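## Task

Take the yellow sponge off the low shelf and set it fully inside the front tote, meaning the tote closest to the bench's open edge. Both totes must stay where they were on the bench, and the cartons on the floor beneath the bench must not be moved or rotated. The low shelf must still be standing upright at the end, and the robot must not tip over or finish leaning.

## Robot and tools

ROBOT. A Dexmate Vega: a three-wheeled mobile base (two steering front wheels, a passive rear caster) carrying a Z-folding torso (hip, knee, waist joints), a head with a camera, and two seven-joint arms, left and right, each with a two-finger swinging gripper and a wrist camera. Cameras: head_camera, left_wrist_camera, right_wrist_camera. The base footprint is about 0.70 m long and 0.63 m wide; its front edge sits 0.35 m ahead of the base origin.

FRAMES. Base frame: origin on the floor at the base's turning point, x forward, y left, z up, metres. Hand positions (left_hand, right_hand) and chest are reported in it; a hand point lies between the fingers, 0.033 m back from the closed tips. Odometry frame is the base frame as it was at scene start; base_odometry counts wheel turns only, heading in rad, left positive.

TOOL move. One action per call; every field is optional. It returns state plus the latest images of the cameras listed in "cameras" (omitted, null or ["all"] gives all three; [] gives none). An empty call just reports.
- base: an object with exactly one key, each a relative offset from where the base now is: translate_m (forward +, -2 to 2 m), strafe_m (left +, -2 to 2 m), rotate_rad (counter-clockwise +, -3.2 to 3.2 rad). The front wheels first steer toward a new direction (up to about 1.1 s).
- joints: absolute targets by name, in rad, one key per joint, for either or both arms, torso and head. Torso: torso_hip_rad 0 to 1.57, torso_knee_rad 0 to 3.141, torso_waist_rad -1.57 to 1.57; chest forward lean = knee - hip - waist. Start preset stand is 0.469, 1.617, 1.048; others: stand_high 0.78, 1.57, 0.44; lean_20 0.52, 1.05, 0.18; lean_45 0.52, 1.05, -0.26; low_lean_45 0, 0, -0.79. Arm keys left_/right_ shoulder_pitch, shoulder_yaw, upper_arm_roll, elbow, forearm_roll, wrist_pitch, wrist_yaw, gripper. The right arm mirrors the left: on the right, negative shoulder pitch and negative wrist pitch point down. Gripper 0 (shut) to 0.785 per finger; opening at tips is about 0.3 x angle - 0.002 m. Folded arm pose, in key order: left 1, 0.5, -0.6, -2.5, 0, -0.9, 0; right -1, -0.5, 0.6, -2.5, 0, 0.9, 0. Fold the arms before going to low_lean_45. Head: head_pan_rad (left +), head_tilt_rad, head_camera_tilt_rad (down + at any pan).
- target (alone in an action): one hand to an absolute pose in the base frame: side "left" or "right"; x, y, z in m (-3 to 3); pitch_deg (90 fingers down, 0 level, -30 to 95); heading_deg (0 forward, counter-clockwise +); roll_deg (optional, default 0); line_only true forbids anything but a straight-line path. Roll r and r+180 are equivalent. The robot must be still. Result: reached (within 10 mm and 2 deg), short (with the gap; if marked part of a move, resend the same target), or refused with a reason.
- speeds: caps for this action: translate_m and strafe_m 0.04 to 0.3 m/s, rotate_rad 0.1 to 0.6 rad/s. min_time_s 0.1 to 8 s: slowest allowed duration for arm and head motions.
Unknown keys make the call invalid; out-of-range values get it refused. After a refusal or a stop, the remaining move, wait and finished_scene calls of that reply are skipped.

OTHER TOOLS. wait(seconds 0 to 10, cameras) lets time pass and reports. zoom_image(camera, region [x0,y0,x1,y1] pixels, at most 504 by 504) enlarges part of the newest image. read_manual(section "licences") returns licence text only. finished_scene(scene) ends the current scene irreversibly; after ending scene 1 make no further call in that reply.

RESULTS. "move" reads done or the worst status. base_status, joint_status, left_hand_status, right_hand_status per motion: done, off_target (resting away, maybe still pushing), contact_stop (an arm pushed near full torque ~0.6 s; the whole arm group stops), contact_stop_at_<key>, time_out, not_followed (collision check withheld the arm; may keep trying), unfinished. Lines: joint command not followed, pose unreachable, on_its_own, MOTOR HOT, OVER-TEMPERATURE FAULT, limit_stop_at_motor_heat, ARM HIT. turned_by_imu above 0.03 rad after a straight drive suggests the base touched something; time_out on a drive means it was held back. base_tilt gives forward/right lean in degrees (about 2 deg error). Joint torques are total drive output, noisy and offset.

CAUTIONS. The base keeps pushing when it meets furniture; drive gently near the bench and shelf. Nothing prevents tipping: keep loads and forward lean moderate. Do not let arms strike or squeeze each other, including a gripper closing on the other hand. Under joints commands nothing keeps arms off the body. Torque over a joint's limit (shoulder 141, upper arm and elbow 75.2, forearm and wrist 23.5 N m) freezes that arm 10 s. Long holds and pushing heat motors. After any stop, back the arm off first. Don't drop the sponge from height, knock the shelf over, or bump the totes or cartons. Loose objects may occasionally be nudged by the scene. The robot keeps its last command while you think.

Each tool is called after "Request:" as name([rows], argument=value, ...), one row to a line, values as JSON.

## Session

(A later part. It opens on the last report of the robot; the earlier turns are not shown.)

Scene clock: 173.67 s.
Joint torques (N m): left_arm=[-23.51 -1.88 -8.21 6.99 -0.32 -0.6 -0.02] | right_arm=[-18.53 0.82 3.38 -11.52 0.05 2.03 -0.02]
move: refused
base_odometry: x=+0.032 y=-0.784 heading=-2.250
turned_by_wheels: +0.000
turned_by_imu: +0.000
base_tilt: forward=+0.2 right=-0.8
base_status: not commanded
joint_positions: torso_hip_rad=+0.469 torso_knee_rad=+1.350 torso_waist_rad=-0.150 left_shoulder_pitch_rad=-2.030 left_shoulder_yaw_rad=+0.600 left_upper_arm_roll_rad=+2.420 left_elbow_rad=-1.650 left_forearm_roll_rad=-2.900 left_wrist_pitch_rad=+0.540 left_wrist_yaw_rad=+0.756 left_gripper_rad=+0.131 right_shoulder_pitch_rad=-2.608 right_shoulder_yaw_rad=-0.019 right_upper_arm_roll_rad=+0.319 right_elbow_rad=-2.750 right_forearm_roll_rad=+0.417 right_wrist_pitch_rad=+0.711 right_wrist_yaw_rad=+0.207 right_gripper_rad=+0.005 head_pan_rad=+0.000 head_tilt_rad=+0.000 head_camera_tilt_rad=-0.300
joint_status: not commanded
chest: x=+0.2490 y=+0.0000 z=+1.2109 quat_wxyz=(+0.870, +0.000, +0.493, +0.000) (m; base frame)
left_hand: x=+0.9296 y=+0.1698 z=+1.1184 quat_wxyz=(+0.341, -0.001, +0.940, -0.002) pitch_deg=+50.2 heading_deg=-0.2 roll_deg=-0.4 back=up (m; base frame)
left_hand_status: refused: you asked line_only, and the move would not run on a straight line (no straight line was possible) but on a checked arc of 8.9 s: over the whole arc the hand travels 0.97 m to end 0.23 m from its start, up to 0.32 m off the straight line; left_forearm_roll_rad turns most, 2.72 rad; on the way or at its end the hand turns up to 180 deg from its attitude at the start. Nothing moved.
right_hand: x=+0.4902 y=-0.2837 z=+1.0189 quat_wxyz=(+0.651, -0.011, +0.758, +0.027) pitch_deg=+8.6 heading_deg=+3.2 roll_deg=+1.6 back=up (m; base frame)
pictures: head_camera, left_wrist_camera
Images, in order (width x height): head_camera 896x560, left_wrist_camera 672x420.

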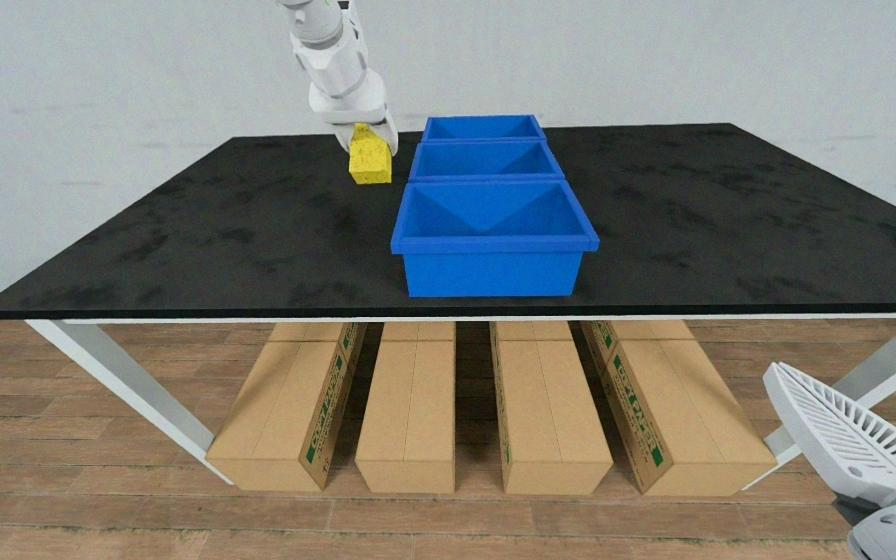

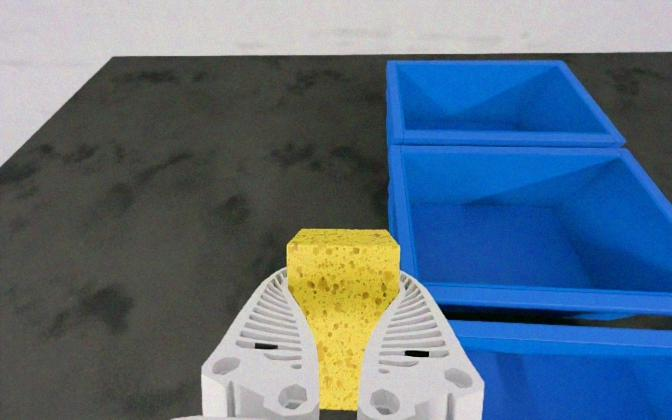

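Request:
move(base={"strafe_m": -0.21}, cameras=[])

Request:
move(target={"side": "left", "x": 0.855, "y": 0.17, "z": 1.1, "pitch_deg": 58, "heading_deg": 0, "line_only": true}, cameras=["head_camera", "left_wrist_camera"])

Scene clock: 187.10 s.
Joint torques (N m): left_arm=[-25.98 1.44 -7.17 7.44 0.35 -1.52 0.31] | right_arm=[-16.96 0.2 4.82 -9.08 -0.16 3.08 0.04]
move: done
base_odometry: x=-0.131 y=-0.652 heading=-2.252
turned_by_wheels: -0.002
turned_by_imu: -0.004
base_tilt: forward=+0.3 right=-0.8
base_status: done
joint_positions: torso_hip_rad=+0.469 torso_knee_rad=+1.350 torso_waist_rad=-0.150 left_shoulder_pitch_rad=-2.030 left_shoulder_yaw_rad=+0.600 left_upper_arm_roll_rad=+2.420 left_elbow_rad=-1.650 left_forearm_roll_rad=-2.900 left_wrist_pitch_rad=+0.540 left_wrist_yaw_rad=+0.756 left_gripper_rad=+0.131 right_shoulder_pitch_rad=-2.608 right_shoulder_yaw_rad=-0.019 right_upper_arm_roll_rad=+0.319 right_elbow_rad=-2.750 right_forearm_roll_rad=+0.417 right_wrist_pitch_rad=+0.711 right_wrist_yaw_rad=+0.207 right_gripper_rad=+0.005 head_pan_rad=+0.000 head_tilt_rad=+0.000 head_camera_tilt_rad=-0.300
joint_status: not commanded
chest: x=+0.2490 y=+0.0000 z=+1.2109 quat_wxyz=(+0.870, +0.000, +0.493, +0.000) (m; base frame)
left_hand: x=+0.9296 y=+0.1698 z=+1.1185 quat_wxyz=(+0.341, -0.001, +0.940, -0.002) pitch_deg=+50.2 heading_deg=-0.2 roll_deg=-0.3 back=up (m; base frame)
right_hand: x=+0.4902 y=-0.2837 z=+1.0189 quat_wxyz=(+0.651, -0.011, +0.758, +0.027) pitch_deg=+8.6 heading_deg=+3.2 roll_deg=+1.6 back=up (m; base frame)
pictures: none
No camera images: "cameras" was empty.

Scene clock: 189.00 s.
Joint torques (N m): left_arm=[-24.62 -0.38 -8.16 7.17 0.89 -0.87 0.24] | right_arm=[-17.78 0.55 3.76 -11.1 0.35 2.97 0.03]
move: done
base_odometry: x=-0.131 y=-0.652 heading=-2.252
turned_by_wheels: +0.000
turned_by_imu: +0.000
base_tilt: forward=+0.3 right=-0.7
base_status: not commanded
joint_positions: torso_hip_rad=+0.469 torso_knee_rad=+1.350 torso_waist_rad=-0.150 left_shoulder_pitch_rad=-2.098 left_shoulder_yaw_rad=+0.667 left_upper_arm_roll_rad=+2.417 left_elbow_rad=-1.765 left_forearm_roll_rad=-3.037 left_wrist_pitch_rad=+0.613 left_wrist_yaw_rad=+0.879 left_gripper_rad=+0.131 right_shoulder_pitch_rad=-2.608 right_shoulder_yaw_rad=-0.019 right_upper_arm_roll_rad=+0.319 right_elbow_rad=-2.750 right_forearm_roll_rad=+0.417 right_wrist_pitch_rad=+0.711 right_wrist_yaw_rad=+0.207 right_gripper_rad=+0.005 head_pan_rad=+0.000 head_tilt_rad=+0.000 head_camera_tilt_rad=-0.300
joint_status: not commanded
chest: x=+0.2490 y=+0.0000 z=+1.2109 quat_wxyz=(+0.870, +0.000, +0.493, +0.000) (m; base frame)
left_hand: x=+0.8570 y=+0.1702 z=+1.1002 quat_wxyz=(+0.277, +0.000, +0.961, +0.000) pitch_deg=+57.8 heading_deg=+0.0 roll_deg=+0.0 back=up (m; base frame)
left_hand_status: reached (straight line, planned for 0.8 s): 2 mm and 0.2 deg off.
right_hand: x=+0.4902 y=-0.2837 z=+1.0189 quat_wxyz=(+0.651, -0.011, +0.758, +0.027) pitch_deg=+8.6 heading_deg=+3.2 roll_deg=+1.6 back=up (m; base frame)
pictures: head_camera, left_wrist_camera
Images, in order (width x height): head_camera 896x560, left_wrist_camera 672x420.

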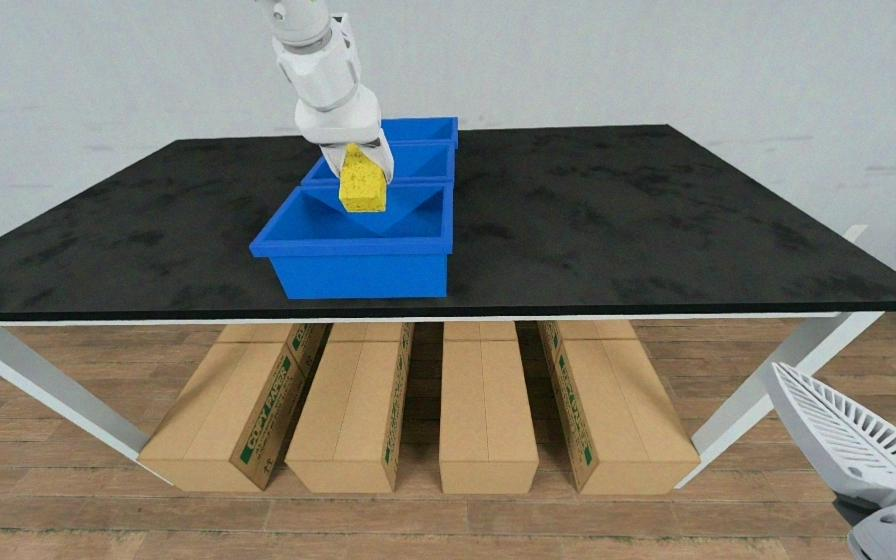

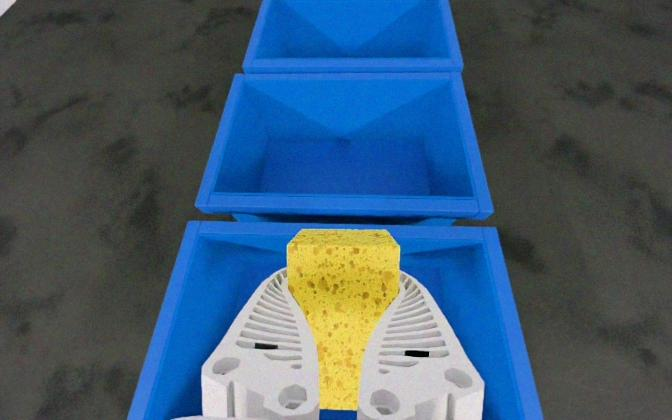

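Request:
move(target={"side": "left", "x": 0.857, "y": 0.17, "z": 0.966, "pitch_deg": 62, "heading_deg": 0, "line_only": true}, cameras=["left_wrist_camera"])

Scene clock: 195.33 s.
Joint torques (N m): left_arm=[5.45 -1.42 1.16 -6.67 -3.96 3 -0.75] | right_arm=[-15.53 -0.22 4.6 -7.74 0.4 1.32 0.08]
move: done
base_odometry: x=-0.131 y=-0.652 heading=-2.252
turned_by_wheels: +0.000
turned_by_imu: +0.001
base_tilt: forward=+0.3 right=-0.8
base_status: not commanded
joint_positions: torso_hip_rad=+0.469 torso_knee_rad=+1.350 torso_waist_rad=-0.150 left_shoulder_pitch_rad=-1.904 left_shoulder_yaw_rad=+0.663 left_upper_arm_roll_rad=+2.479 left_elbow_rad=-1.865 left_forearm_roll_rad=-2.896 left_wrist_pitch_rad=+0.416 left_wrist_yaw_rad=+0.779 left_gripper_rad=+0.131 right_shoulder_pitch_rad=-2.608 right_shoulder_yaw_rad=-0.019 right_upper_arm_roll_rad=+0.319 right_elbow_rad=-2.750 right_forearm_roll_rad=+0.417 right_wrist_pitch_rad=+0.711 right_wrist_yaw_rad=+0.207 right_gripper_rad=+0.005 head_pan_rad=+0.000 head_tilt_rad=+0.000 head_camera_tilt_rad=-0.300
joint_status: not commanded
chest: x=+0.2486 y=+0.0000 z=+1.2111 quat_wxyz=(+0.870, +0.000, +0.493, +0.000) (m; base frame)
left_hand: x=+0.8581 y=+0.1701 z=+0.9701 quat_wxyz=(+0.244, -0.001, +0.970, +0.000) pitch_deg=+61.7 heading_deg=+0.0 roll_deg=+0.0 back=up (m; base frame)
left_hand_status: reached (straight line, planned for 1.0 s): 4 mm and 0.3 deg off.
right_hand: x=+0.4900 y=-0.2837 z=+1.0193 quat_wxyz=(+0.652, -0.011, +0.758, +0.027) pitch_deg=+8.6 heading_deg=+3.2 roll_deg=+1.6 back=up (m; base frame)
pictures: left_wrist_camera
Images, in order (width x height): left_wrist_camera 672x420.

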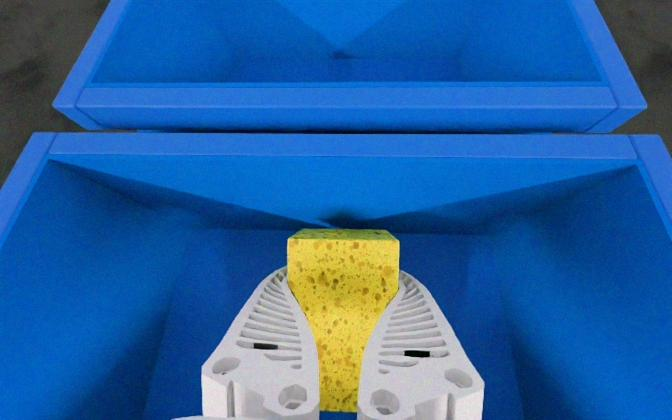

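Request:
move(joints={"left_gripper_rad": 0.32}, cameras=["left_wrist_camera"])

Request:
move(target={"side": "left", "x": 0.855, "y": 0.17, "z": 1.1, "pitch_deg": 58, "heading_deg": 0, "line_only": true}, cameras=["head_camera", "left_wrist_camera"])

Scene clock: 202.43 s.
Joint torques (N m): left_arm=[-8.5 -3.83 -6.04 6.67 -0.36 -1.4 -0.27] | right_arm=[-17.23 2.14 3.19 -12.06 0.06 2.34 -0.1]
move: done
base_odometry: x=-0.131 y=-0.652 heading=-2.252
turned_by_wheels: +0.000
turned_by_imu: +0.001
base_tilt: forward=+0.2 right=-0.8
base_status: not commanded
joint_positions: torso_hip_rad=+0.469 torso_knee_rad=+1.350 torso_waist_rad=-0.150 left_shoulder_pitch_rad=-1.900 left_shoulder_yaw_rad=+0.663 left_upper_arm_roll_rad=+2.481 left_elbow_rad=-1.867 left_forearm_roll_rad=-2.895 left_wrist_pitch_rad=+0.414 left_wrist_yaw_rad=+0.778 left_gripper_rad=+0.320 right_shoulder_pitch_rad=-2.608 right_shoulder_yaw_rad=-0.019 right_upper_arm_roll_rad=+0.319 right_elbow_rad=-2.750 right_forearm_roll_rad=+0.417 right_wrist_pitch_rad=+0.711 right_wrist_yaw_rad=+0.207 right_gripper_rad=+0.005 head_pan_rad=+0.000 head_tilt_rad=+0.000 head_camera_tilt_rad=-0.300
joint_status: all done
chest: x=+0.2489 y=+0.0000 z=+1.2110 quat_wxyz=(+0.870, +0.000, +0.493, +0.000) (m; base frame)
left_hand: x=+0.8571 y=+0.1700 z=+0.9664 quat_wxyz=(+0.242, +0.000, +0.970, +0.000) pitch_deg=+62.0 heading_deg=+0.0 roll_deg=+0.0 back=up (m; base frame)
right_hand: x=+0.4902 y=-0.2837 z=+1.0190 quat_wxyz=(+0.651, -0.011, +0.758, +0.027) pitch_deg=+8.6 heading_deg=+3.2 roll_deg=+1.6 back=up (m; base frame)
pictures: left_wrist_camera
Images, in order (width x height): left_wrist_camera 672x420.

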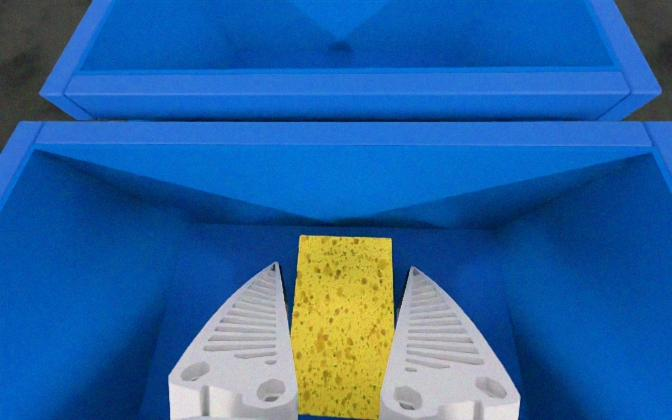

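Scene clock: 204.60 s.
Joint torques (N m): left_arm=[-23.16 -1.65 -9.41 9.2 -0.32 -0.57 0.1] | right_arm=[-17.45 -1.64 1.82 -10.4 0.75 1.95 0.04]
move: done
base_odometry: x=-0.131 y=-0.652 heading=-2.252
turned_by_wheels: +0.000
turned_by_imu: +0.000
base_tilt: forward=+0.2 right=-0.8
base_status: not commanded
joint_positions: torso_hip_rad=+0.469 torso_knee_rad=+1.350 torso_waist_rad=-0.150 left_shoulder_pitch_rad=-2.096 left_shoulder_yaw_rad=+0.669 left_upper_arm_roll_rad=+2.419 left_elbow_rad=-1.769 left_forearm_roll_rad=-3.038 left_wrist_pitch_rad=+0.611 left_wrist_yaw_rad=+0.880 left_gripper_rad=+0.320 right_shoulder_pitch_rad=-2.608 right_shoulder_yaw_rad=-0.019 right_upper_arm_roll_rad=+0.319 right_elbow_rad=-2.750 right_forearm_roll_rad=+0.417 right_wrist_pitch_rad=+0.711 right_wrist_yaw_rad=+0.207 right_gripper_rad=+0.005 head_pan_rad=+0.000 head_tilt_rad=+0.000 head_camera_tilt_rad=-0.300
joint_status: not commanded
chest: x=+0.2489 y=+0.0000 z=+1.2109 quat_wxyz=(+0.870, +0.000, +0.493, +0.000) (m; base frame)
left_hand: x=+0.8553 y=+0.1702 z=+1.0973 quat_wxyz=(+0.275, +0.000, +0.961, +0.000) pitch_deg=+58.1 heading_deg=+0.0 roll_deg=+0.0 back=up (m; base frame)
left_hand_status: reached (straight line, planned for 1.0 s): 3 mm and 0.1 deg off.
right_hand: x=+0.4902 y=-0.2837 z=+1.0190 quat_wxyz=(+0.651, -0.011, +0.758, +0.027) pitch_deg=+8.6 heading_deg=+3.2 roll_deg=+1.6 back=up (m; base frame)
pictures: head_camera, left_wrist_camera
Images, in order (width x height): head_camera 896x560, left_wrist_camera 672x420.

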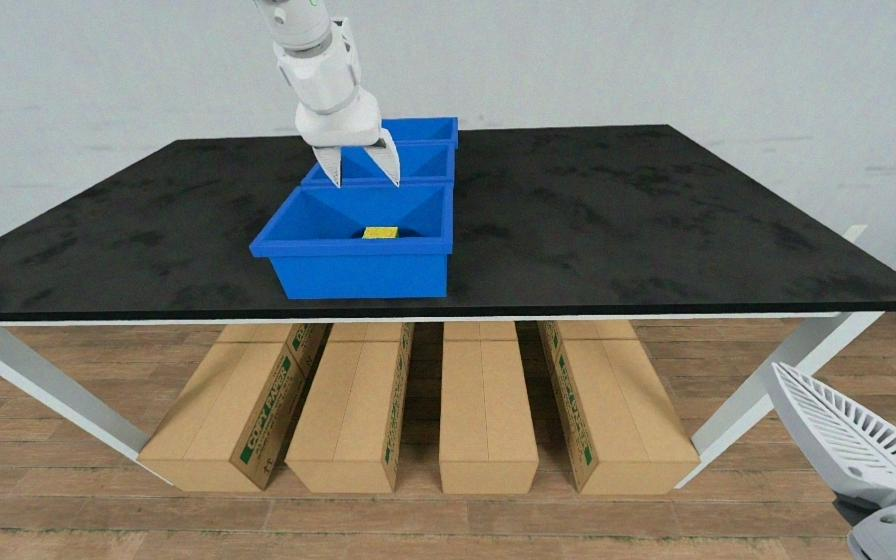

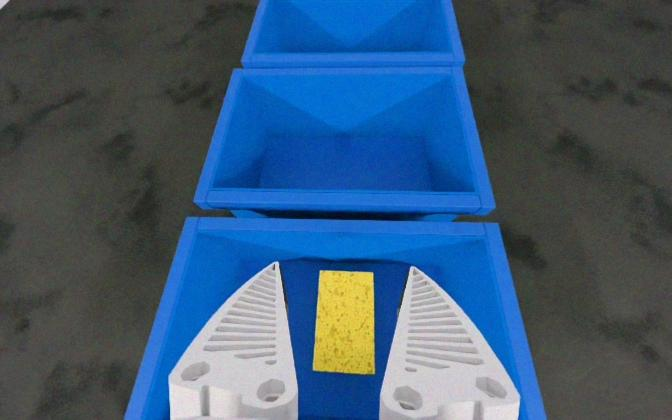

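Sponge is lying flat inside the front tote, hand clear.

Request:
finished_scene(scene=2)

The scene is finished: the task was done.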